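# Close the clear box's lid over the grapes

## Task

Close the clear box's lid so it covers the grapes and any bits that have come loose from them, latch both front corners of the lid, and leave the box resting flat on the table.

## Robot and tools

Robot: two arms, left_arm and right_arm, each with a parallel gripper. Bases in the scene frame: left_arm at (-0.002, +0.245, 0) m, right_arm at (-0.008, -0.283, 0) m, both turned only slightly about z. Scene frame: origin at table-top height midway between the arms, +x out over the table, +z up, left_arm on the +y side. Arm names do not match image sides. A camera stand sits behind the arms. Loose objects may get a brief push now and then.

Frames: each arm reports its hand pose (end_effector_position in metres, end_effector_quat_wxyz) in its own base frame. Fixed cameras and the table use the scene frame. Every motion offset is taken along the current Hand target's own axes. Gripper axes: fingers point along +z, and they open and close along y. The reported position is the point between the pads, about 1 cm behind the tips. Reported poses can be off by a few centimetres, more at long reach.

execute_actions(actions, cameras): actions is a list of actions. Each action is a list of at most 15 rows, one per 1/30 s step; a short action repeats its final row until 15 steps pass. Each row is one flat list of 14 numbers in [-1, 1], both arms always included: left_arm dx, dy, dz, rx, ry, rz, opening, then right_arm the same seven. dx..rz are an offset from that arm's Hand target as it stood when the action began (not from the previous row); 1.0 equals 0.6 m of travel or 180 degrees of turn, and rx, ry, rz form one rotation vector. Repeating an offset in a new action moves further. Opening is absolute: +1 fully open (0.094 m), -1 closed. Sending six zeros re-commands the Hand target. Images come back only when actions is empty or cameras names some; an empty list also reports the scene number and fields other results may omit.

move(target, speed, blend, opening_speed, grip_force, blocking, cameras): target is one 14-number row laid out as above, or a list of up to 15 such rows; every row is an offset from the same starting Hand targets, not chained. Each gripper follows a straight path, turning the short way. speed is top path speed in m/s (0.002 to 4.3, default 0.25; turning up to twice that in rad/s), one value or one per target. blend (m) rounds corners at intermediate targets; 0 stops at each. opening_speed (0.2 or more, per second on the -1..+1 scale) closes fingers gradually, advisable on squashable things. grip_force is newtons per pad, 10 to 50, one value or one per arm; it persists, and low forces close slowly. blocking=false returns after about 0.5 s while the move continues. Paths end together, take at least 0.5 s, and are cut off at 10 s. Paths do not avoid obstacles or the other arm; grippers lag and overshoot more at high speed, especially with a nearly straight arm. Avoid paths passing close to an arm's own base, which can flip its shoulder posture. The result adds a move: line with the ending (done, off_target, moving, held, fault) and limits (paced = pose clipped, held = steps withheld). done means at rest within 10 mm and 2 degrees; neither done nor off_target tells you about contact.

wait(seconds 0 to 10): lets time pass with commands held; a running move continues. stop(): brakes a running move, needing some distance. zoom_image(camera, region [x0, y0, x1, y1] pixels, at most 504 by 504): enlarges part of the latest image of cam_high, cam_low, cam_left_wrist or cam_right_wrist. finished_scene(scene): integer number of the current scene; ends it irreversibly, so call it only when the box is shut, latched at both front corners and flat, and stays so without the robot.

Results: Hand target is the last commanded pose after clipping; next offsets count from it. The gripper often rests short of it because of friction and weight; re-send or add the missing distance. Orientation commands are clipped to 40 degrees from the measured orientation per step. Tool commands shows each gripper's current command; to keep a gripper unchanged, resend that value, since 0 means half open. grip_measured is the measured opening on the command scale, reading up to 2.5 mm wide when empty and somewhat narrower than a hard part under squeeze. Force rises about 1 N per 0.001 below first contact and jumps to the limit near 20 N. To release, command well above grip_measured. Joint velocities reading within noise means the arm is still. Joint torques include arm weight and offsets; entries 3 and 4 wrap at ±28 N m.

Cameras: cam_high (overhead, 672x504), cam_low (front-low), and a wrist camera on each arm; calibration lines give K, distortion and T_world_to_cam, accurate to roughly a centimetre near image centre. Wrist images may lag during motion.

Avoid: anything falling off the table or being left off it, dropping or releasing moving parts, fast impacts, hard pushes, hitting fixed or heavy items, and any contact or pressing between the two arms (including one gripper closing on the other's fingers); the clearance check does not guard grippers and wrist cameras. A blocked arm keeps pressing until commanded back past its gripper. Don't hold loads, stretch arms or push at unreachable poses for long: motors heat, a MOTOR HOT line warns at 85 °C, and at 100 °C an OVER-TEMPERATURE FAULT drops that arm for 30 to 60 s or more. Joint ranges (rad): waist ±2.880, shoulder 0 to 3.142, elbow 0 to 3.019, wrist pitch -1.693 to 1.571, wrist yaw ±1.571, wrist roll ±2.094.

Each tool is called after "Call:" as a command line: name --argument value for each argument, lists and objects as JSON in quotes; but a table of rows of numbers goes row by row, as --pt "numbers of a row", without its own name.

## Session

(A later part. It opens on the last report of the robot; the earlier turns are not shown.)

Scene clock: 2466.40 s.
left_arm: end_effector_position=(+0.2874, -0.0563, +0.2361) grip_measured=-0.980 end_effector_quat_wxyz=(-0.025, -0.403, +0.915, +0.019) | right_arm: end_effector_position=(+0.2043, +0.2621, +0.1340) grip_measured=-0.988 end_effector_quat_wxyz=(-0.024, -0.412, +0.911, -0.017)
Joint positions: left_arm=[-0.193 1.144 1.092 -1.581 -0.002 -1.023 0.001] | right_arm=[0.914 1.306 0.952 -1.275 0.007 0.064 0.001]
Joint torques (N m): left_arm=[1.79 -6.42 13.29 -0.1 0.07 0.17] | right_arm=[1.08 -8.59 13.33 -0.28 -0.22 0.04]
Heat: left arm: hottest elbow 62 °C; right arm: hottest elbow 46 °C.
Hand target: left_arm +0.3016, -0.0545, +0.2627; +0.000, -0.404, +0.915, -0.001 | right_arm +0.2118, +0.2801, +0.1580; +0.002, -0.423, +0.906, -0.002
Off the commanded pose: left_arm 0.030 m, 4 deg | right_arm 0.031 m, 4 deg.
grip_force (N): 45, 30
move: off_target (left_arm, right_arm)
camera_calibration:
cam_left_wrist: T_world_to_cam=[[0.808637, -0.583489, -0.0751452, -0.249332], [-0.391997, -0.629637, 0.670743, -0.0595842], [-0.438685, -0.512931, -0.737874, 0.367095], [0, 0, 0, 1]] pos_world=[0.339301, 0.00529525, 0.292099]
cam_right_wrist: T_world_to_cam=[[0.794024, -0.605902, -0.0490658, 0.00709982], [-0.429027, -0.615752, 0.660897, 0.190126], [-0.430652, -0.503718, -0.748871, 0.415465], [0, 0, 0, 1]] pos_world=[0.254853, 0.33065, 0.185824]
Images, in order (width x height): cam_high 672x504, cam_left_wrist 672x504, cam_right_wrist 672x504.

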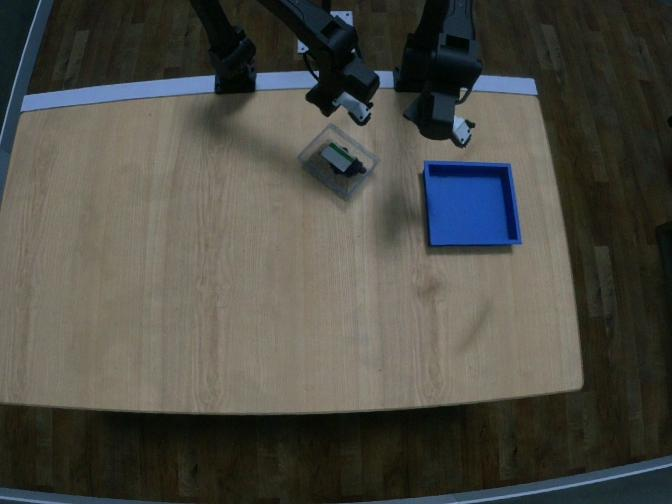

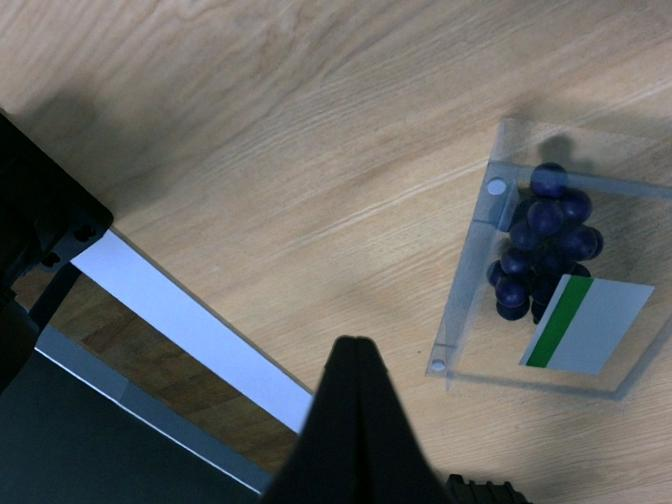

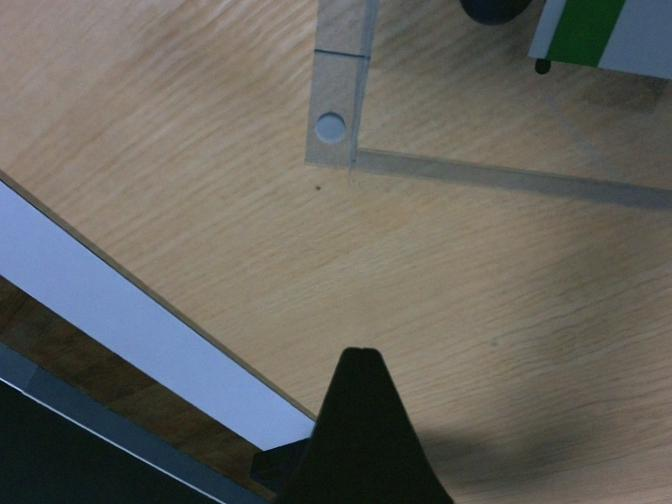

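Call:
move --pt "0 0 0 0 0 0 -1 0.0062 -0.0003 -0.06 0 0 0 -1" --pt "0 0 0 0 0 0 -1 0.0062 -0.0003 0.105 0 0 0 -1" --speed 0.08 --cameras '["cam_right_wrist"]'

Call:
zoom_image --camera "cam_right_wrist" --region '[260, 160, 480, 380]'

Scene clock: 2485.70 s.
left_arm: end_effector_position=(+0.2874, -0.0563, +0.2361) grip_measured=-0.980 end_effector_quat_wxyz=(-0.025, -0.403, +0.915, +0.019) | right_arm: end_effector_position=(+0.2127, +0.2731, +0.0996) grip_measured=-0.988 end_effector_quat_wxyz=(+0.004, -0.413, +0.911, -0.002)
Joint positions: left_arm=[-0.193 1.144 1.092 -1.581 -0.002 -1.023 0.001] | right_arm=[0.914 1.34 0.887 -1.112 0.007 0.062 0.001]
Joint torques (N m): left_arm=[1.79 -6.36 13.3 -0.1 0.07 0.16] | right_arm=[0.97 -6.77 8.09 0.29 -0.2 0.01]
Heat: left arm: hottest elbow 62 °C; right arm: hottest elbow 46 °C.
Hand target: left_arm +0.3016, -0.0545, +0.2627; +0.000, -0.404, +0.915, -0.001 | right_arm +0.2100, +0.2771, +0.0950; +0.002, -0.423, +0.906, -0.002
Off the commanded pose: left_arm 0.030 m, 4 deg | right_arm 0.007 m, 1 deg.
grip_force (N): 45, 30
move: off_target (left_arm)
camera_calibration:
cam_right_wrist: T_world_to_cam=[[0.796822, -0.602251, -0.0486605, 0.00368038], [-0.452532, -0.648213, 0.612401, 0.241947], [-0.400362, -0.465954, -0.789048, 0.386047], [0, 0, 0, 1]] pos_world=[0.261114, 0.33893, 0.15662]
Images, in order (width x height): cam_right_wrist 672x504.

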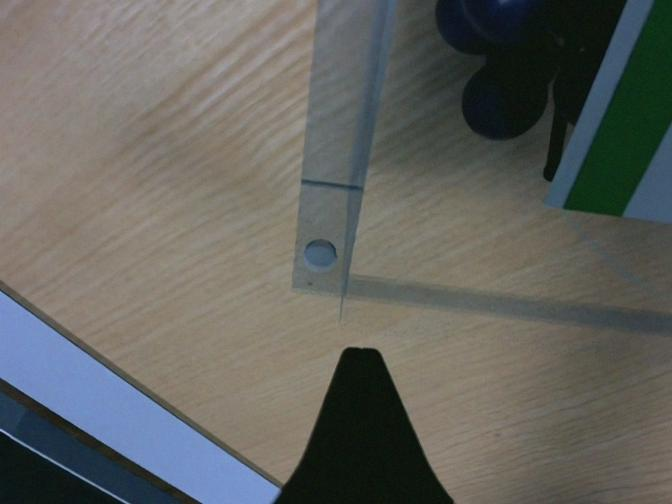

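Scaled by 2.291.

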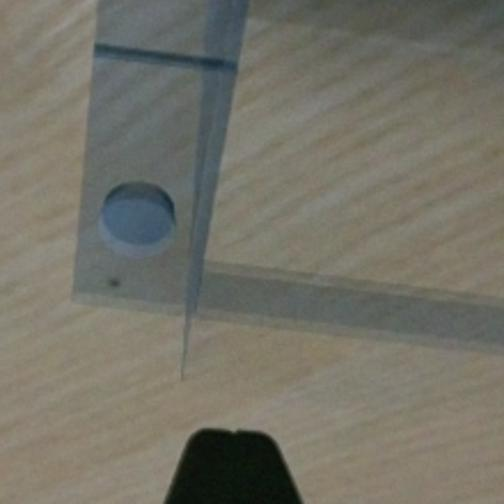

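Call:
move --target '[0,0,0,0,0,0,-1,-0.002,0.0217,0.012,0,0,0,-1]' --speed 0.06 --cameras '["cam_right_wrist"]'

Call:
zoom_image --camera "cam_right_wrist" --region '[260, 180, 480, 400]'

Scene clock: 2497.93 s.
left_arm: end_effector_position=(+0.2874, -0.0563, +0.2361) grip_measured=-0.980 end_effector_quat_wxyz=(-0.025, -0.403, +0.915, +0.019) | right_arm: end_effector_position=(+0.2046, +0.2823, +0.0930) grip_measured=-0.988 end_effector_quat_wxyz=(+0.005, -0.421, +0.907, -0.001)
Joint positions: left_arm=[-0.193 1.144 1.092 -1.581 -0.002 -1.023 0.001] | right_arm=[0.948 1.354 0.881 -1.091 0.007 0.079 0.001]
Joint torques (N m): left_arm=[1.85 -6.42 13.3 -0.1 0.07 0.16] | right_arm=[1.38 -6.77 8.02 0.49 -0.2 0.26]
Heat: left arm: hottest elbow 62 °C; right arm: hottest elbow 46 °C.
Hand target: left_arm +0.3016, -0.0545, +0.2627; +0.000, -0.404, +0.915, -0.001 | right_arm +0.2009, +0.2863, +0.0877; +0.002, -0.423, +0.906, -0.002
Off the commanded pose: left_arm 0.030 m, 4 deg | right_arm 0.008 m, 0 deg.
grip_force (N): 45, 30
move: off_target (left_arm)
camera_calibration:
cam_right_wrist: T_world_to_cam=[[0.807558, -0.587734, -0.0491834, 0.00911667], [-0.441255, -0.657408, 0.610827, 0.248699], [-0.391337, -0.471575, -0.790235, 0.381891], [0, 0, 0, 1]] pos_world=[0.251826, 0.348946, 0.15032]
Images, in order (width x height): cam_right_wrist 672x504.

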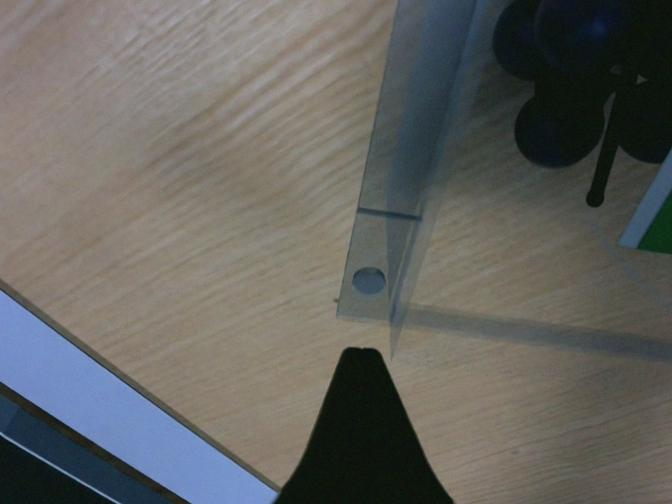

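Scaled by 2.291.

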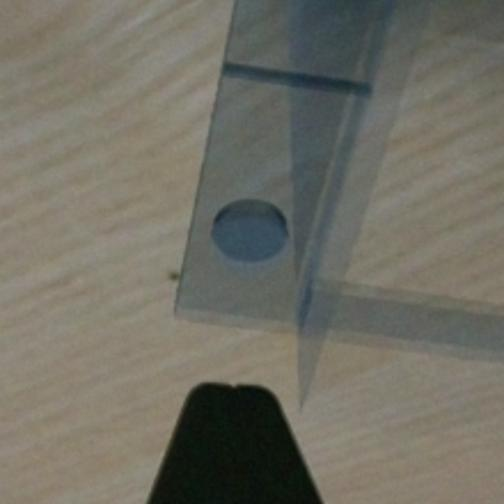

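Call:
move --pt "0 0 0 0 0 0 -1 0 0 0.0367 0 0 0 -1" --pt "0 0 0 0 0 0 -1 0.0188 0 0.0783 0 0.019 0 -1" --speed 0.03 --blend 0.003 --cameras '["cam_right_wrist", "cam_left_wrist"]'

Call:
zoom_image --camera "cam_right_wrist" --region '[260, 200, 480, 420]'

Call:
zoom_image --camera "cam_left_wrist" --region '[400, 290, 560, 450]'

Scene clock: 2509.67 s.
left_arm: end_effector_position=(+0.2874, -0.0563, +0.2361) grip_measured=-0.980 end_effector_quat_wxyz=(-0.025, -0.403, +0.915, +0.019) | right_arm: end_effector_position=(+0.2015, +0.2804, +0.0613) grip_measured=-0.988 end_effector_quat_wxyz=(-0.007, -0.421, +0.907, -0.004)
Joint positions: left_arm=[-0.193 1.144 1.092 -1.581 -0.002 -1.023 0.001] | right_arm=[0.949 1.408 0.839 -1.017 0 0.08 0.001]
Joint torques (N m): left_arm=[1.85 -6.36 13.29 -0.09 0.07 0.16] | right_arm=[2.02 -5.01 6.04 0.81 -0.1 0.21]
Heat: left arm: hottest elbow 63 °C; right arm: hottest elbow 45 °C.
Hand target: left_arm +0.3016, -0.0545, +0.2627; +0.000, -0.404, +0.915, -0.001 | right_arm +0.1939, +0.2776, +0.0407; -0.025, -0.423, +0.906, -0.014
Off the commanded pose: left_arm 0.030 m, 4 deg | right_arm 0.022 m, 2 deg.
grip_force (N): 45, 30
move: off_target (left_arm, right_arm)
camera_calibration:
cam_left_wrist: T_world_to_cam=[[0.808637, -0.583489, -0.0751452, -0.249332], [-0.391997, -0.629637, 0.670743, -0.0595842], [-0.438685, -0.512931, -0.737874, 0.367095], [0, 0, 0, 1]] pos_world=[0.339301, 0.00529525, 0.292099]
cam_right_wrist: T_world_to_cam=[[0.806528, -0.588553, -0.0558382, 0.00982082], [-0.429607, -0.648349, 0.628555, 0.259528], [-0.406141, -0.482959, -0.775758, 0.360027], [0, 0, 0, 1]] pos_world=[0.249796, 0.347922, 0.116715]
Images, in order (width x height): cam_left_wrist 672x504, cam_right_wrist 672x504.

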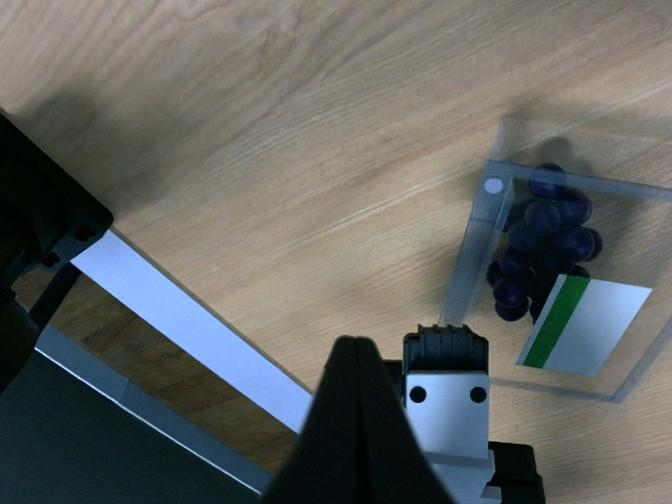

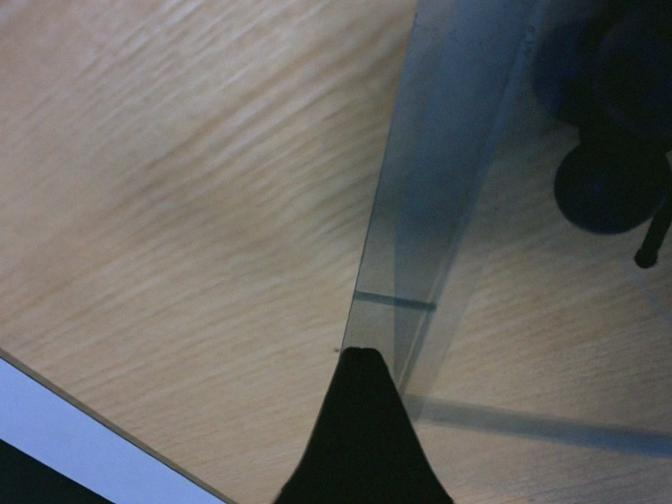

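Scaled by 2.291.

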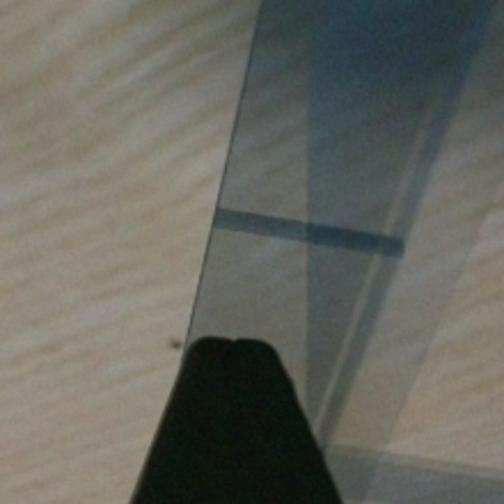

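Scaled by 3.150.

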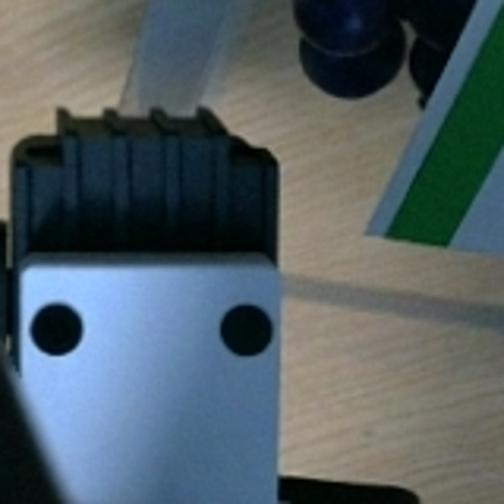

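Call:
move --target '[0,0,0,0,0,0,-1,0.0188,0,0.0333,0,0.019,0,-1]' --speed 0.04 --cameras '["cam_right_wrist"]'

Call:
zoom_image --camera "cam_right_wrist" --region '[260, 200, 480, 420]'

Scene clock: 2518.43 s.
left_arm: end_effector_position=(+0.2874, -0.0563, +0.2361) grip_measured=-0.980 end_effector_quat_wxyz=(-0.025, -0.403, +0.915, +0.019) | right_arm: end_effector_position=(+0.1969, +0.2831, +0.0588) grip_measured=-0.988 end_effector_quat_wxyz=(-0.014, -0.424, +0.905, +0.000)
Joint positions: left_arm=[-0.193 1.144 1.092 -1.581 -0.002 -1.023 0.001] | right_arm=[0.957 1.416 0.839 -1.017 -0.014 0.08 0.001]
Joint torques (N m): left_arm=[1.85 -6.36 13.29 -0.1 0.07 0.16] | right_arm=[0.44 -2.96 4.27 0.59 0.26 0.29]
Heat: left arm: hottest elbow 63 °C; right arm: hottest elbow 44 °C.
Hand target: left_arm +0.3016, -0.0545, +0.2627; +0.000, -0.404, +0.915, -0.001 | right_arm +0.1861, +0.2681, +0.0214; -0.051, -0.422, +0.905, -0.027
Off the commanded pose: left_arm 0.030 m, 4 deg | right_arm 0.042 m, 5 deg.
grip_force (N): 45, 30
move: off_target (left_arm, right_arm)
camera_calibration:
cam_right_wrist: T_world_to_cam=[[0.809557, -0.582822, -0.0702574, 0.0136401], [-0.414814, -0.652621, 0.634046, 0.258861], [-0.415388, -0.484153, -0.770097, 0.359272], [0, 0, 0, 1]] pos_world=[0.245574, 0.350831, 0.113502]
Images, in order (width x height): cam_right_wrist 672x504.

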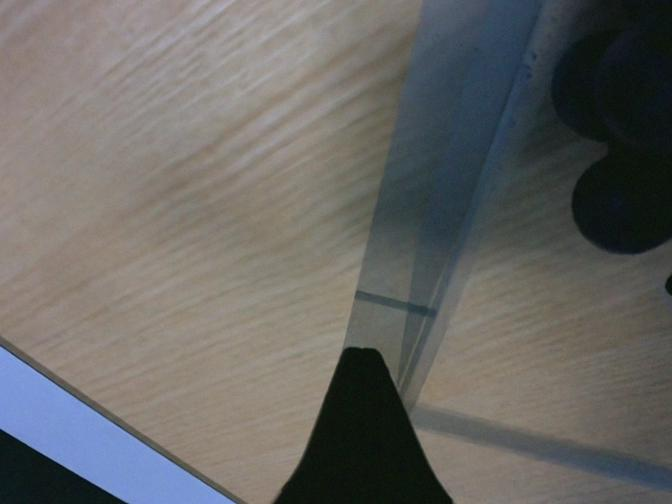

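Scaled by 2.291.

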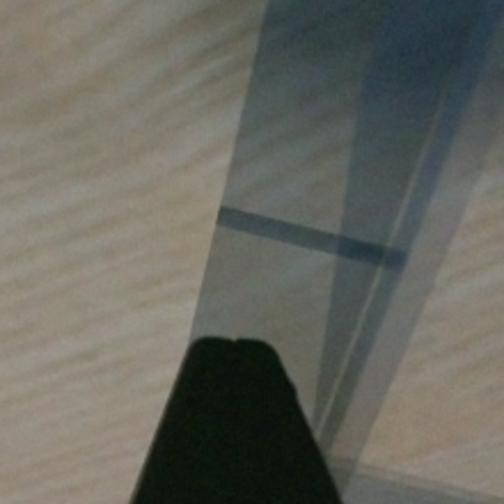

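Call:
execute_actions --actions '[]' --cameras '["cam_low", "cam_left_wrist"]'

Call:
zoom_image --camera "cam_low" --region '[205, 245, 325, 325]'

Call:
zoom_image --camera "cam_left_wrist" --region '[400, 90, 672, 420]'

Scene clock: 2527.23 s.
left_arm: end_effector_position=(+0.2874, -0.0563, +0.2361) grip_measured=-0.980 end_effector_quat_wxyz=(-0.025, -0.403, +0.915, +0.019) | right_arm: end_effector_position=(+0.1969, +0.2831, +0.0587) grip_measured=-0.988 end_effector_quat_wxyz=(-0.014, -0.424, +0.905, +0.001)
Joint positions: left_arm=[-0.193 1.144 1.092 -1.581 -0.002 -1.023 0.001] | right_arm=[0.957 1.416 0.839 -1.017 -0.015 0.081 0.001]
Joint velocities: within noise
Joint torques (N m): left_arm=[1.79 -6.36 13.29 -0.09 0.07 0.16] | right_arm=[0.44 -2.73 4.27 0.64 0.26 0.21]
Heat: left arm: hottest elbow 63 °C; right arm: hottest elbow 43 °C.
Hand target: left_arm +0.3016, -0.0545, +0.2627; +0.000, -0.404, +0.915, -0.001 | right_arm +0.1860, +0.2680, +0.0213; -0.052, -0.422, +0.905, -0.027
Tool commands: left_gripper/opening=-1.0 right_gripper/opening=-1.0
Off the commanded pose: left_arm 0.030 m, 4 deg | right_arm 0.042 m, 5 deg.
grip_force (N): 45, 30
camera_calibration:
cam_left_wrist: T_world_to_cam=[[0.808637, -0.583489, -0.0751452, -0.249332], [-0.391997, -0.629637, 0.670743, -0.0595842], [-0.438685, -0.512931, -0.737874, 0.367095], [0, 0, 0, 1]] pos_world=[0.339301, 0.00529525, 0.292099]
Images, in order (width x height): cam_low 672x504, cam_left_wrist 672x504.

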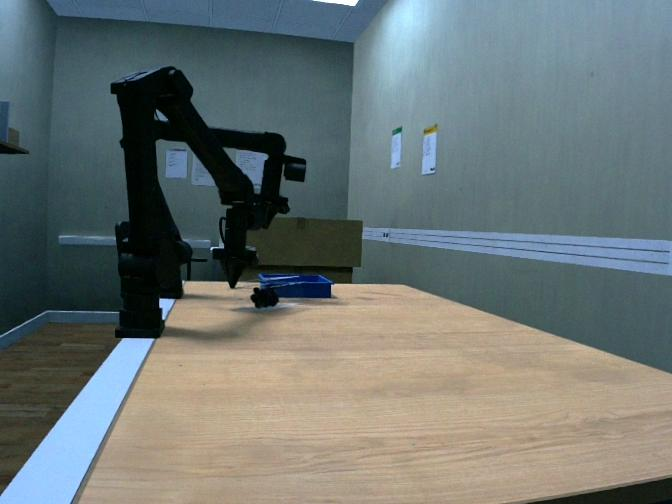

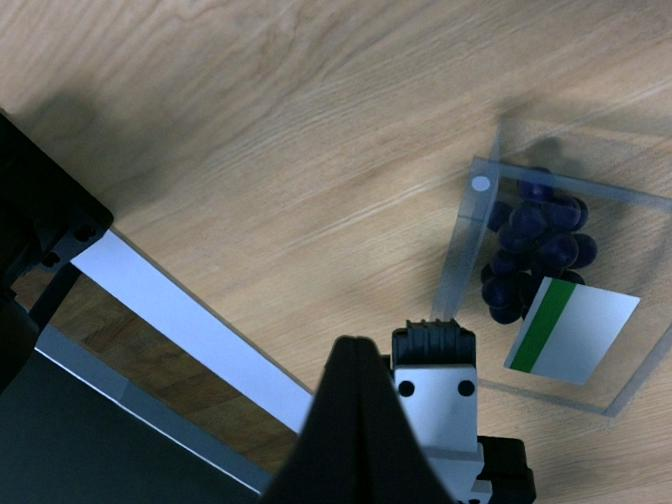

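Scaled by 4.200.

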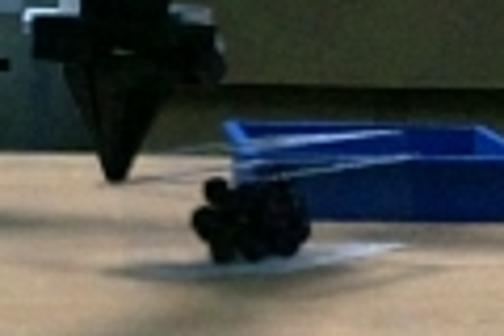

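Scaled by 1.527.

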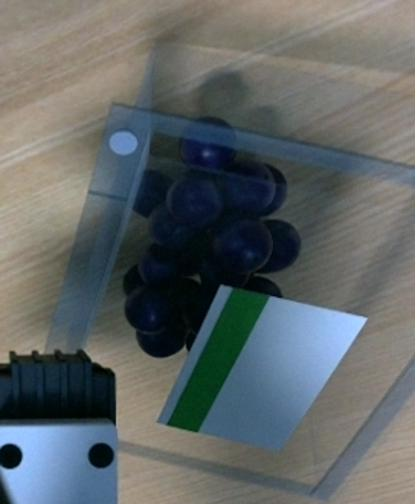

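Call:
move --target '[0,0,0,0,0,0,-1,-0.0768,0.0008,-0.1745,0,-0.095,0,-1]' --speed 0.05 --cameras '["cam_right_wrist", "cam_left_wrist"]'

Call:
zoom_image --camera "cam_left_wrist" --region '[400, 90, 672, 420]'

Call:
zoom_image --camera "cam_right_wrist" --region '[260, 100, 480, 320]'

Scene clock: 2585.93 s.
left_arm: end_effector_position=(+0.2874, -0.0563, +0.2361) grip_measured=-0.980 end_effector_quat_wxyz=(-0.025, -0.403, +0.915, +0.019) | right_arm: end_effector_position=(+0.2092, +0.2906, +0.0946) grip_measured=-0.988 end_effector_quat_wxyz=(+0.048, -0.423, +0.905, +0.017)
Joint positions: left_arm=[-0.193 1.144 1.092 -1.581 -0.002 -1.023 0.001] | right_arm=[0.957 1.317 0.847 -1.001 0.018 0.081 0.001]
Joint torques (N m): left_arm=[1.85 -6.36 13.29 -0.1 0.07 0.16] | right_arm=[0.62 -8.76 12.83 0.68 -0.01 0.21]
Heat: left arm: hottest elbow 63 °C; right arm: hottest elbow 41 °C.
Hand target: left_arm +0.3016, -0.0545, +0.2627; +0.000, -0.404, +0.915, -0.001 | right_arm +0.2225, +0.3131, +0.1200; +0.084, -0.421, +0.902, +0.036
Off the commanded pose: left_arm 0.030 m, 4 deg | right_arm 0.036 m, 5 deg.
grip_force (N): 45, 30
move: off_target (left_arm, right_arm)
camera_calibration:
cam_left_wrist: T_world_to_cam=[[0.808637, -0.583489, -0.0751452, -0.249332], [-0.391997, -0.629637, 0.670743, -0.0595842], [-0.438685, -0.512931, -0.737874, 0.367095], [0, 0, 0, 1]] pos_world=[0.339301, 0.00529525, 0.292099]
cam_right_wrist: T_world_to_cam=[[0.813966, -0.579641, -0.0384136, 0.00565688], [-0.473393, -0.700185, 0.534454, 0.2816], [-0.336688, -0.416842, -0.844324, 0.366588], [0, 0, 0, 1]] pos_world=[0.252129, 0.35326, 0.159234]
Images, in order (width x height): cam_left_wrist 672x504, cam_right_wrist 672x504.

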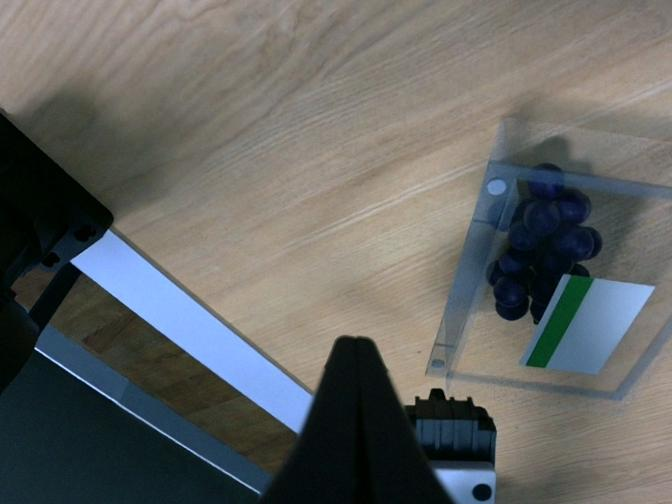

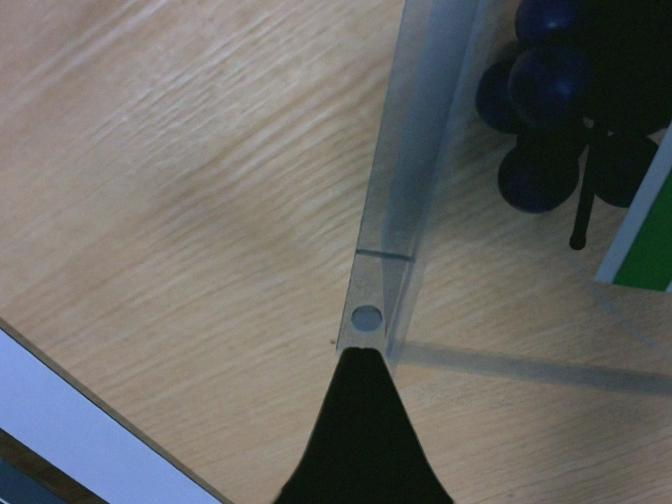

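Scaled by 1.527.

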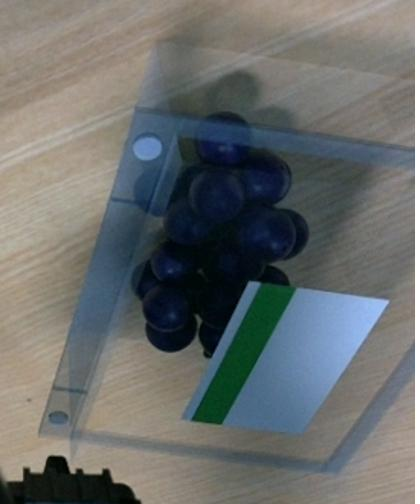

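Scaled by 2.291.

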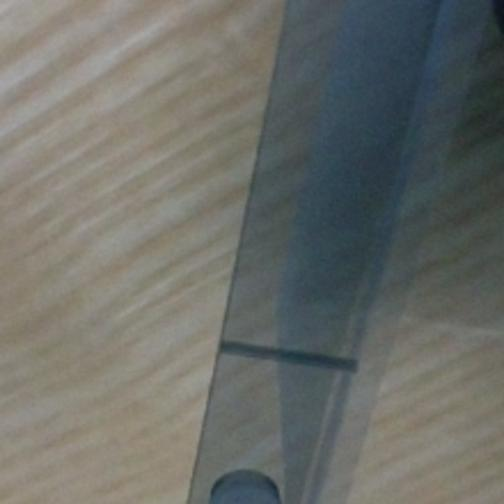

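Call:
move --target '[0,0,0,0,0,0,-1,0.1237,-0.0165,-0.1917,0,0.057,0,-1]' --speed 0.12 --cameras '[]'

Call:
move --target '[0.2075,-0.2758,0.0700,0,0,0.5,-1,0,0,0,0,0,0,-1]' --speed 0.15 --cameras '["all"]'

Scene clock: 2625.13 s.
left_arm: end_effector_position=(+0.2874, -0.0563, +0.2361) grip_measured=-0.980 end_effector_quat_wxyz=(-0.025, -0.403, +0.915, +0.019) | right_arm: end_effector_position=(+0.1601, +0.2241, +0.1957) grip_measured=-0.988 end_effector_quat_wxyz=(-0.022, -0.424, +0.905, -0.017)
Joint positions: left_arm=[-0.193 1.144 1.092 -1.581 -0.002 -1.023 0.001] | right_arm=[0.957 1.102 0.955 -1.48 0.008 0.081 0.001]
Joint torques (N m): left_arm=[1.85 -6.42 13.29 -0.1 0.07 0.16] | right_arm=[-0.5 -5.83 13.91 -0.34 -0.22 0.09]
Heat: left arm: hottest elbow 64 °C; right arm: hottest elbow 45 °C.
Hand target: left_arm +0.3016, -0.0545, +0.2627; +0.000, -0.404, +0.915, -0.001 | right_arm +0.1694, +0.2351, +0.2197; +0.002, -0.423, +0.906, -0.002
Off the commanded pose: left_arm 0.030 m, 4 deg | right_arm 0.028 m, 3 deg.
grip_force (N): 45, 30
move: off_target (left_arm, right_arm)
No camera images: "cameras" was empty.

Scene clock: 2631.17 s.
left_arm: end_effector_position=(+0.3251, -0.2395, +0.2039) grip_measured=-0.980 end_effector_quat_wxyz=(-0.026, +0.348, +0.937, +0.008) | right_arm: end_effector_position=(+0.1601, +0.2240, +0.1957) grip_measured=-0.988 end_effector_quat_wxyz=(-0.022, -0.424, +0.905, -0.017)
Joint positions: left_arm=[-0.634 1.442 1.276 -1.458 -0.002 0.077 0.001] | right_arm=[0.957 1.102 0.955 -1.48 0.008 0.081 0.001]
Joint torques (N m): left_arm=[-0.32 -8.64 13.11 0.75 0.11 0.19] | right_arm=[-0.32 -5.77 13.94 -0.27 -0.21 0.09]
Heat: left arm: hottest elbow 64 °C; right arm: hottest elbow 47 °C.
Hand target: left_arm +0.3401, -0.2580, +0.2210; +0.001, +0.361, +0.933, +0.000 | right_arm +0.1694, +0.2351, +0.2197; +0.002, -0.423, +0.906, -0.002
Off the commanded pose: left_arm 0.029 m, 4 deg | right_arm 0.028 m, 3 deg.
grip_force (N): 45, 30
move: off_target (left_arm, right_arm)
camera_calibration:
cam_left_wrist: T_world_to_cam=[[-0.560325, -0.828001, -0.0212051, -0.0136562], [-0.604169, 0.391072, 0.694293, 0.170066], [-0.566583, 0.401841, -0.71938, 0.52285], [0, 0, 0, 1]] pos_world=[0.391334, -0.287918, 0.257762]
cam_right_wrist: T_world_to_cam=[[0.809821, -0.584756, -0.0474349, 0.0145181], [-0.414198, -0.627128, 0.65966, 0.107417], [-0.415488, -0.514559, -0.750066, 0.423691], [0, 0, 0, 1]] pos_world=[0.208773, 0.293868, 0.247626]

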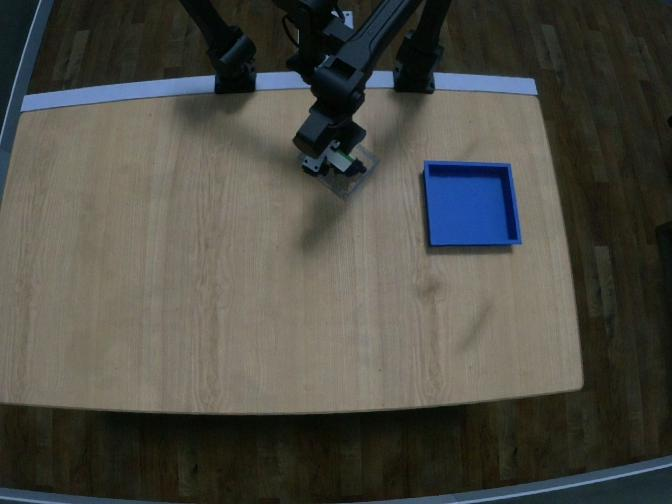

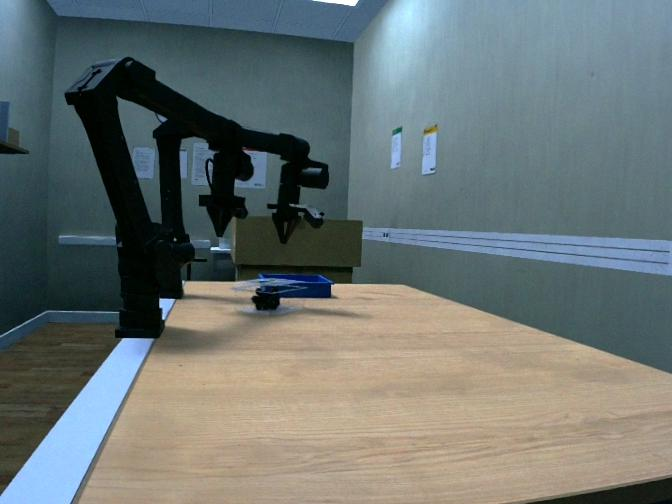

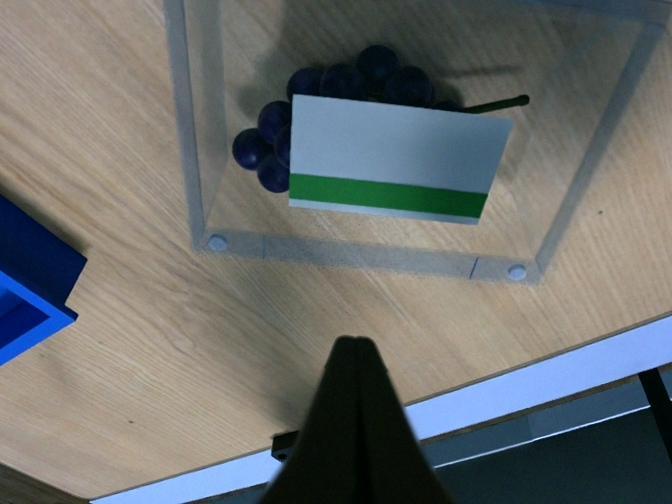

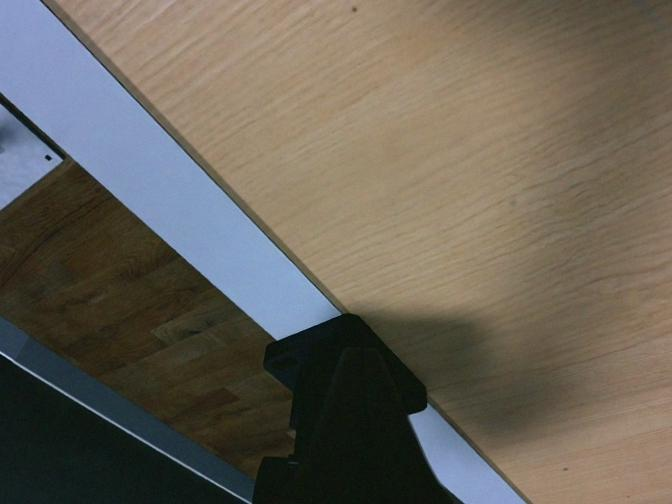

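Call:
move --target '[0.0243,0.0140,0.1933,0,0,0,-1,0,0,0,0,0,0,-1]' --speed 0.1 --cameras '["cam_left_wrist", "cam_low"]'

Scene clock: 2659.63 s.
left_arm: end_effector_position=(+0.3301, -0.2433, +0.1082) grip_measured=-0.980 end_effector_quat_wxyz=(-0.001, +0.359, +0.933, +0.001) | right_arm: end_effector_position=(+0.1601, +0.2240, +0.1957) grip_measured=-0.988 end_effector_quat_wxyz=(-0.022, -0.424, +0.905, -0.017)
Joint positions: left_arm=[-0.634 1.499 1.075 -1.149 -0.001 0.101 0.001] | right_arm=[0.957 1.102 0.955 -1.48 0.008 0.081 0.001]
Joint torques (N m): left_arm=[1.38 -8.94 7.95 0.94 0.11 0.18] | right_arm=[-0.5 -5.89 13.93 -0.34 -0.23 0.08]
Heat: left arm: hottest elbow 63 °C; right arm: hottest elbow 52 °C.
Hand target: left_arm +0.3349, -0.2421, +0.1049; +0.000, +0.361, +0.932, +0.000 | right_arm +0.1694, +0.2351, +0.2197; +0.002, -0.423, +0.906, -0.002
Off the commanded pose: left_arm 0.006 m, 0 deg | right_arm 0.028 m, 3 deg.
grip_force (N): 45, 30
move: off_target (right_arm)
camera_calibration:
cam_left_wrist: T_world_to_cam=[[-0.579254, -0.814935, -0.0186286, -0.00682314], [-0.622433, 0.427436, 0.655649, 0.260051], [-0.526348, 0.391382, -0.754836, 0.446269], [0, 0, 0, 1]] pos_world=[0.392805, -0.291377, 0.166231]
Images, in order (width x height): cam_low 672x504, cam_left_wrist 672x504.

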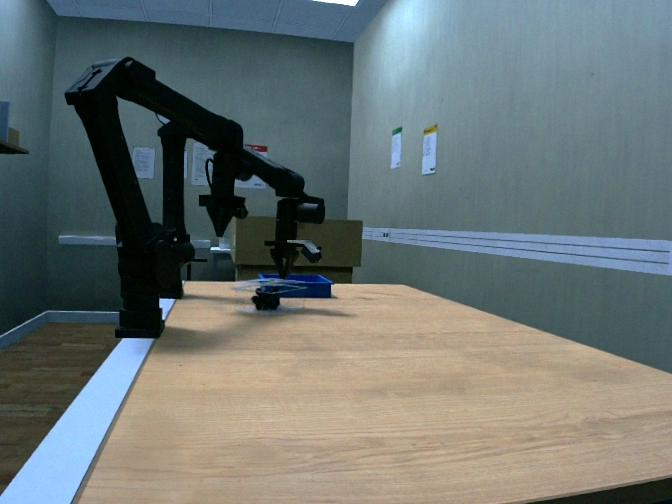

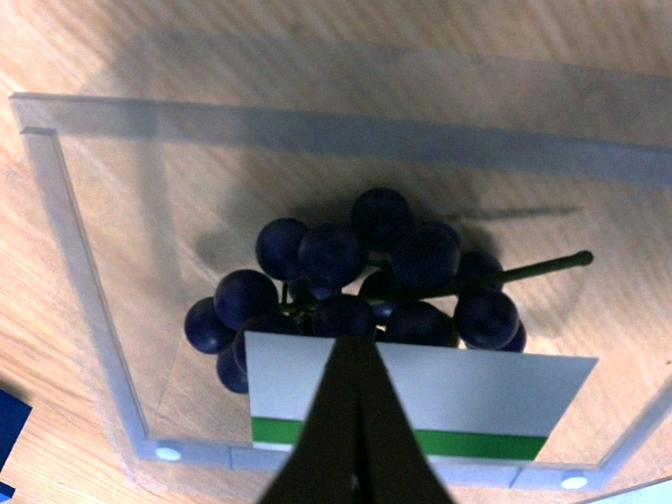

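Call:
move --pt "-0.0333 0 0.0200 0 0 0 -1 0 0 0 0 0 0 -1" --pt "-0.0222 0 0.0470 0 0.0115 0 -1 0 0 0 0 0 0 -1" --speed 0.04 --blend 0.004 --cameras '["cam_left_wrist", "cam_low"]'

Call:
zoom_image --camera "cam_low" --region '[205, 225, 325, 325]'

Scene clock: 2676.93 s.
left_arm: end_effector_position=(+0.3320, -0.2447, +0.0986) grip_measured=-0.980 end_effector_quat_wxyz=(-0.007, +0.359, +0.933, +0.003) | right_arm: end_effector_position=(+0.1601, +0.2240, +0.1957) grip_measured=-0.988 end_effector_quat_wxyz=(-0.022, -0.424, +0.905, -0.017)
Joint positions: left_arm=[-0.634 1.524 1.076 -1.138 -0.001 0.101 0.001] | right_arm=[0.957 1.102 0.955 -1.48 0.008 0.081 0.001]
Joint torques (N m): left_arm=[1.03 -4.95 9.13 1.83 -0.02 0.11] | right_arm=[-0.38 -6.01 13.93 -0.29 -0.22 0.08]
Heat: left arm: hottest elbow 61 °C; right arm: hottest elbow 53 °C.
Hand target: left_arm +0.3449, -0.2512, +0.0769; -0.016, +0.361, +0.932, +0.006 | right_arm +0.1694, +0.2351, +0.2197; +0.002, -0.423, +0.906, -0.002
Off the commanded pose: left_arm 0.026 m, 1 deg | right_arm 0.028 m, 3 deg.
grip_force (N): 45, 30
move: off_target (left_arm, right_arm)
camera_calibration:
cam_left_wrist: T_world_to_cam=[[-0.579775, -0.814558, -0.0188738, -0.00676606], [-0.615176, 0.422437, 0.665662, 0.263475], [-0.534247, 0.397545, -0.746015, 0.443895], [0, 0, 0, 1]] pos_world=[0.39531, -0.293281, 0.15564]
Images, in order (width x height): cam_low 672x504, cam_left_wrist 672x504.

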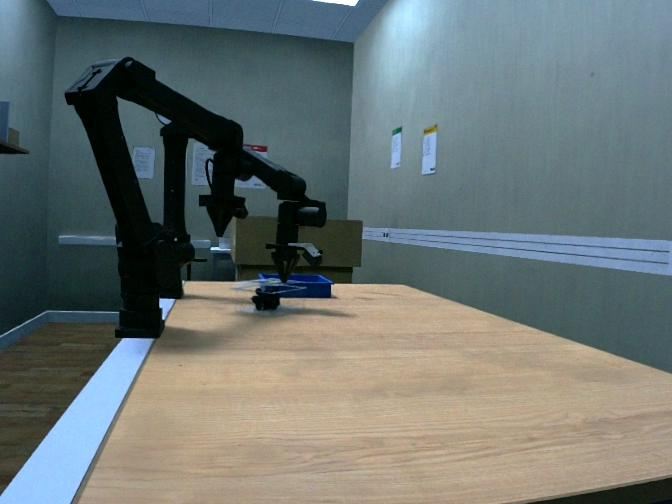

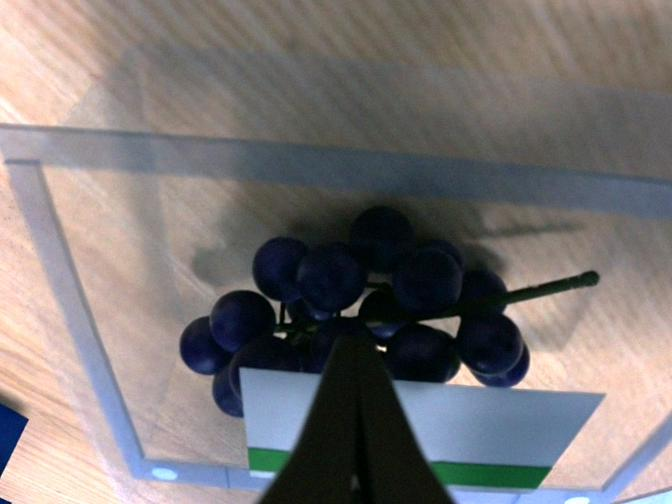

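Scaled by 4.200.

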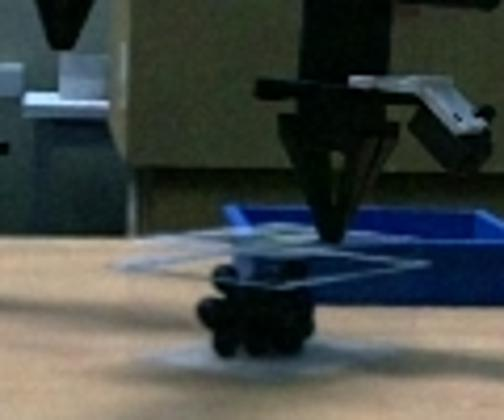

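Call:
move --pt "-0.0223 0 -0.0833 0 -0.0115 0 -1 0 0 0 0 0 0 -1" --pt "-0.0200 0.0717 -0.0833 0 -0.0115 0 -1 0 0 0 0 0 0 -1" --pt "-0.0111 0.0717 -0.0200 0 -0.0115 0 -1 0 0 0 0 0 0 -1" --pt "0 0.0717 0 0 0 0 -1 0 0 0 0 0 0 -1" --speed 0.05 --blend '[0.005,0.005,0.003,0]' --cameras '["cam_left_wrist", "cam_low"]'

Call:
zoom_image --camera "cam_low" --region '[205, 225, 325, 325]'

Scene clock: 2718.83 s.
left_arm: end_effector_position=(+0.3752, -0.2290, +0.1001) grip_measured=-0.980 end_effector_quat_wxyz=(+0.005, +0.362, +0.932, +0.001) | right_arm: end_effector_position=(+0.1601, +0.2240, +0.1957) grip_measured=-0.988 end_effector_quat_wxyz=(-0.022, -0.424, +0.905, -0.017)
Joint positions: left_arm=[-0.548 1.574 1.139 -1.127 -0.003 0.193 0.001] | right_arm=[0.957 1.102 0.955 -1.48 0.008 0.081 0.001]
Joint torques (N m): left_arm=[1.9 -8.18 6 1.17 -0.02 0.17] | right_arm=[-0.38 -5.89 13.9 -0.32 -0.22 0.1]
Heat: left arm: hottest elbow 59 °C; right arm: hottest elbow 55 °C.
Hand target: left_arm +0.3738, -0.2193, +0.0768; -0.016, +0.361, +0.932, +0.006 | right_arm +0.1694, +0.2351, +0.2197; +0.002, -0.423, +0.906, -0.002
Off the commanded pose: left_arm 0.025 m, 2 deg | right_arm 0.028 m, 3 deg.
grip_force (N): 45, 30
move: off_target (left_arm, right_arm)
camera_calibration:
cam_left_wrist: T_world_to_cam=[[-0.583695, -0.811686, -0.0216132, 0.0335108], [-0.626408, 0.433203, 0.648034, 0.290928], [-0.516637, 0.391793, -0.761304, 0.455441], [0, 0, 0, 1]] pos_world=[0.437098, -0.27727, 0.158922]
Images, in order (width x height): cam_low 672x504, cam_left_wrist 672x504.

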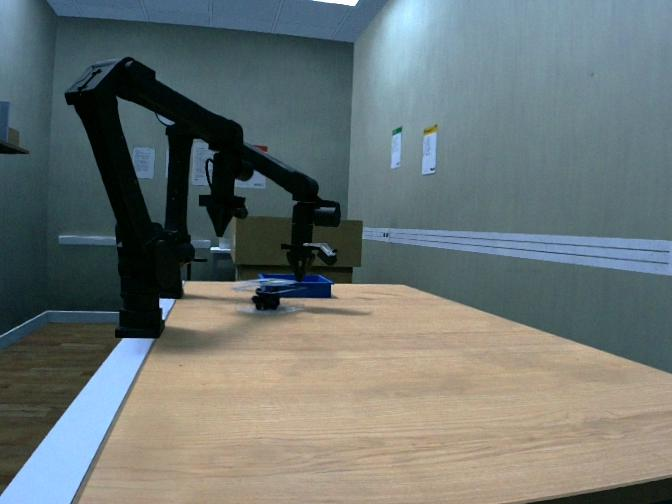

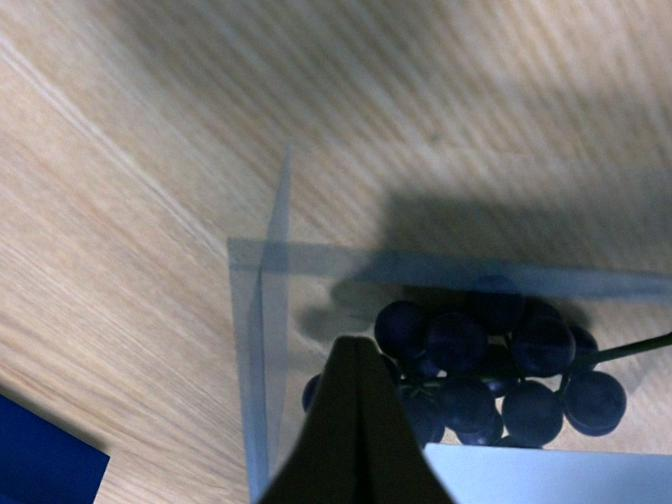

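Scaled by 4.200.

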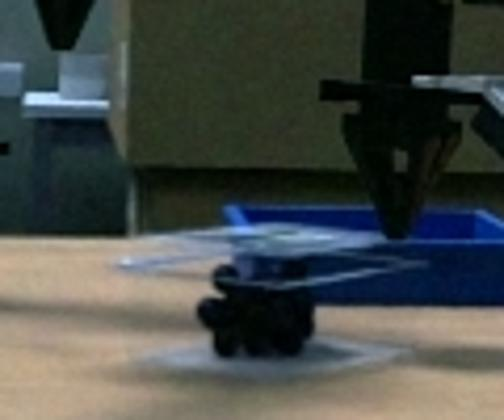

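Call:
move --target '[0.0094,0,0.0167,0,0.0100,0,-1,0,0,0,0,0,0,-1]' --speed 0.04 --cameras '["cam_left_wrist"]'

Scene clock: 2731.47 s.
left_arm: end_effector_position=(+0.3755, -0.2279, +0.0997) grip_measured=-0.980 end_effector_quat_wxyz=(+0.005, +0.362, +0.932, +0.004) | right_arm: end_effector_position=(+0.1601, +0.2240, +0.1957) grip_measured=-0.988 end_effector_quat_wxyz=(-0.022, -0.424, +0.905, -0.017)
Joint positions: left_arm=[-0.548 1.574 1.138 -1.127 -0.01 0.193 0.001] | right_arm=[0.957 1.102 0.955 -1.48 0.008 0.081 0.001]
Joint torques (N m): left_arm=[1.79 -7.12 5.41 0.83 -0.05 0.17] | right_arm=[-0.32 -5.89 13.91 -0.31 -0.22 0.08]
Heat: left arm: hottest elbow 58 °C; right arm: hottest elbow 55 °C.
Hand target: left_arm +0.3694, -0.2153, +0.0670; -0.031, +0.361, +0.932, +0.012 | right_arm +0.1694, +0.2351, +0.2197; +0.002, -0.423, +0.906, -0.002
Off the commanded pose: left_arm 0.036 m, 4 deg | right_arm 0.028 m, 3 deg.
grip_force (N): 45, 30
move: off_target (left_arm, right_arm)
camera_calibration:
cam_left_wrist: T_world_to_cam=[[-0.583604, -0.811568, -0.0276189, 0.0351488], [-0.628085, 0.42958, 0.648822, 0.290579], [-0.514699, 0.396002, -0.760439, 0.454975], [0, 0, 0, 1]] pos_world=[0.437196, -0.276472, 0.158418]
Images, in order (width x height): cam_left_wrist 672x504.

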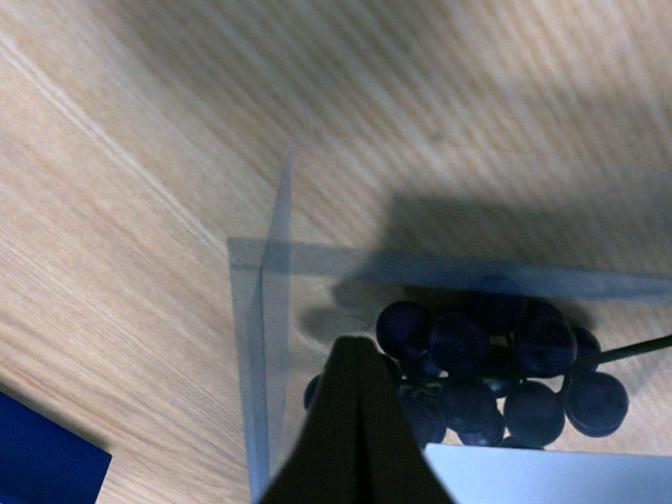

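Call:
move --target '[0,0,0,0,0,0,-1,-0.0991,0.0097,0.1828,0,0,0,-1]' --speed 0.08 --cameras '["cam_right_wrist", "cam_low"]'

Call:
zoom_image --camera "cam_right_wrist" --region '[260, 160, 480, 380]'

Scene clock: 2743.93 s.
left_arm: end_effector_position=(+0.3755, -0.2279, +0.0997) grip_measured=-0.980 end_effector_quat_wxyz=(+0.005, +0.362, +0.932, +0.004) | right_arm: end_effector_position=(+0.1868, +0.2620, +0.1575) grip_measured=-0.988 end_effector_quat_wxyz=(+0.002, -0.424, +0.906, -0.003)
Joint positions: left_arm=[-0.548 1.574 1.138 -1.127 -0.01 0.193 0.001] | right_arm=[0.957 1.217 0.941 -1.295 0.008 0.081 0.001]
Joint torques (N m): left_arm=[1.85 -7.12 5.39 0.83 -0.04 0.17] | right_arm=[0.09 -7.12 9.26 -0.13 -0.11 0.12]
Heat: left arm: hottest elbow 56 °C; right arm: hottest elbow 55 °C.
Hand target: left_arm +0.3694, -0.2153, +0.0670; -0.031, +0.361, +0.932, +0.012 | right_arm +0.1864, +0.2614, +0.1626; +0.006, -0.424, +0.906, -0.001 (not the last commanded pose)
Off the commanded pose: left_arm 0.035 m, 4 deg | right_arm 0.055 m, 0 deg.
grip_force (N): 45, 30
move: held (right_arm; a check stopped the path), off_target (left_arm); limits=held
pose unreachable (right arm): on one or more control steps of this call, first in action 0 (counted from 0), this arm could not follow its commanded pose, so it was not sent that pose on those steps. It may still have moved: this result reports where it is.
cause: moving toward the commanded pose would bring a part of the arm too close to another arm (this arm's wrist (the part past joint 4) and the left arm's forearm (the part past joint 3), at the place that arm is still heading or pushing toward).
camera_calibration:
cam_right_wrist: T_world_to_cam=[[0.811369, -0.582528, -0.0483884, 0.012575], [-0.43457, -0.656502, 0.616566, 0.185763], [-0.390934, -0.479234, -0.785815, 0.417461], [0, 0, 0, 1]] pos_world=[0.233724, 0.32934, 0.214121]
Images, in order (width x height): cam_low 672x504, cam_right_wrist 672x504.

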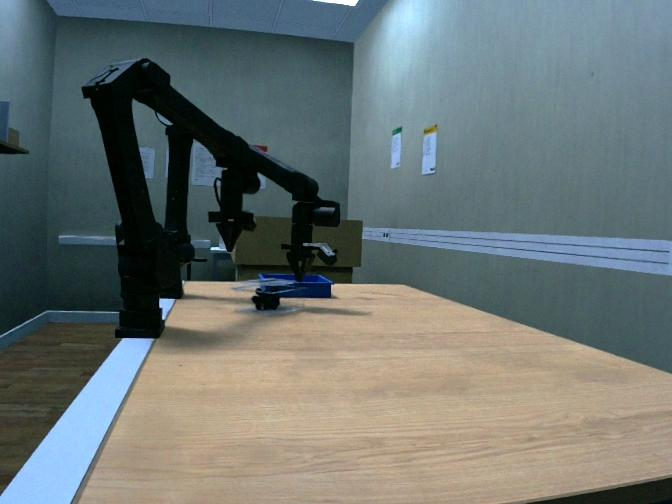

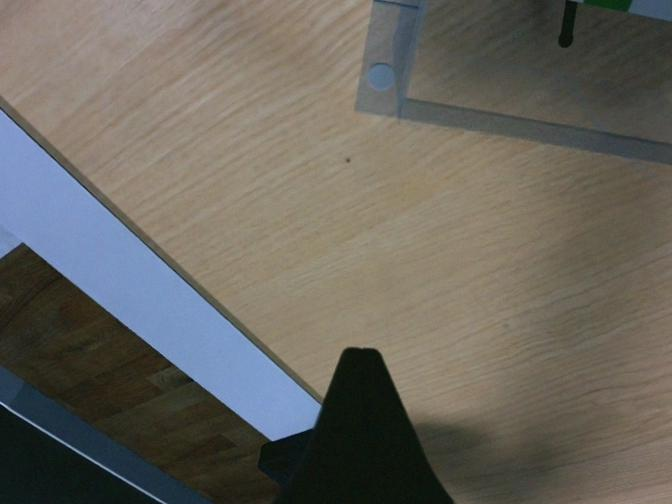

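Scaled by 2.291.

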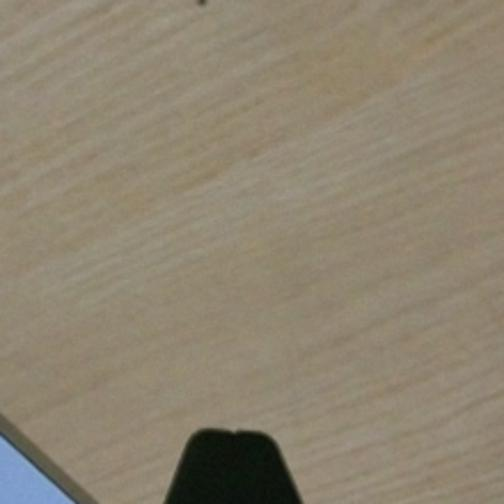

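Call:
zoom_image --camera "cam_right_wrist" --region '[330, 0, 470, 130]'

Scaled by 3.600.

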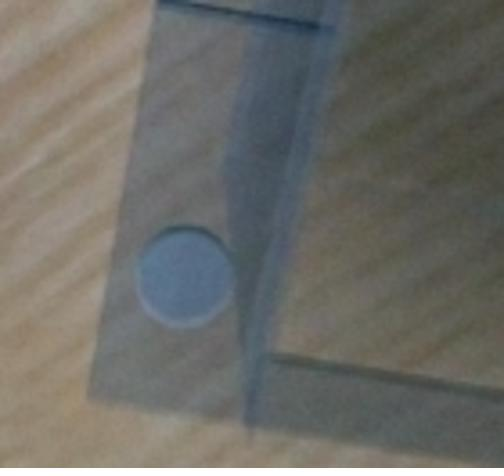

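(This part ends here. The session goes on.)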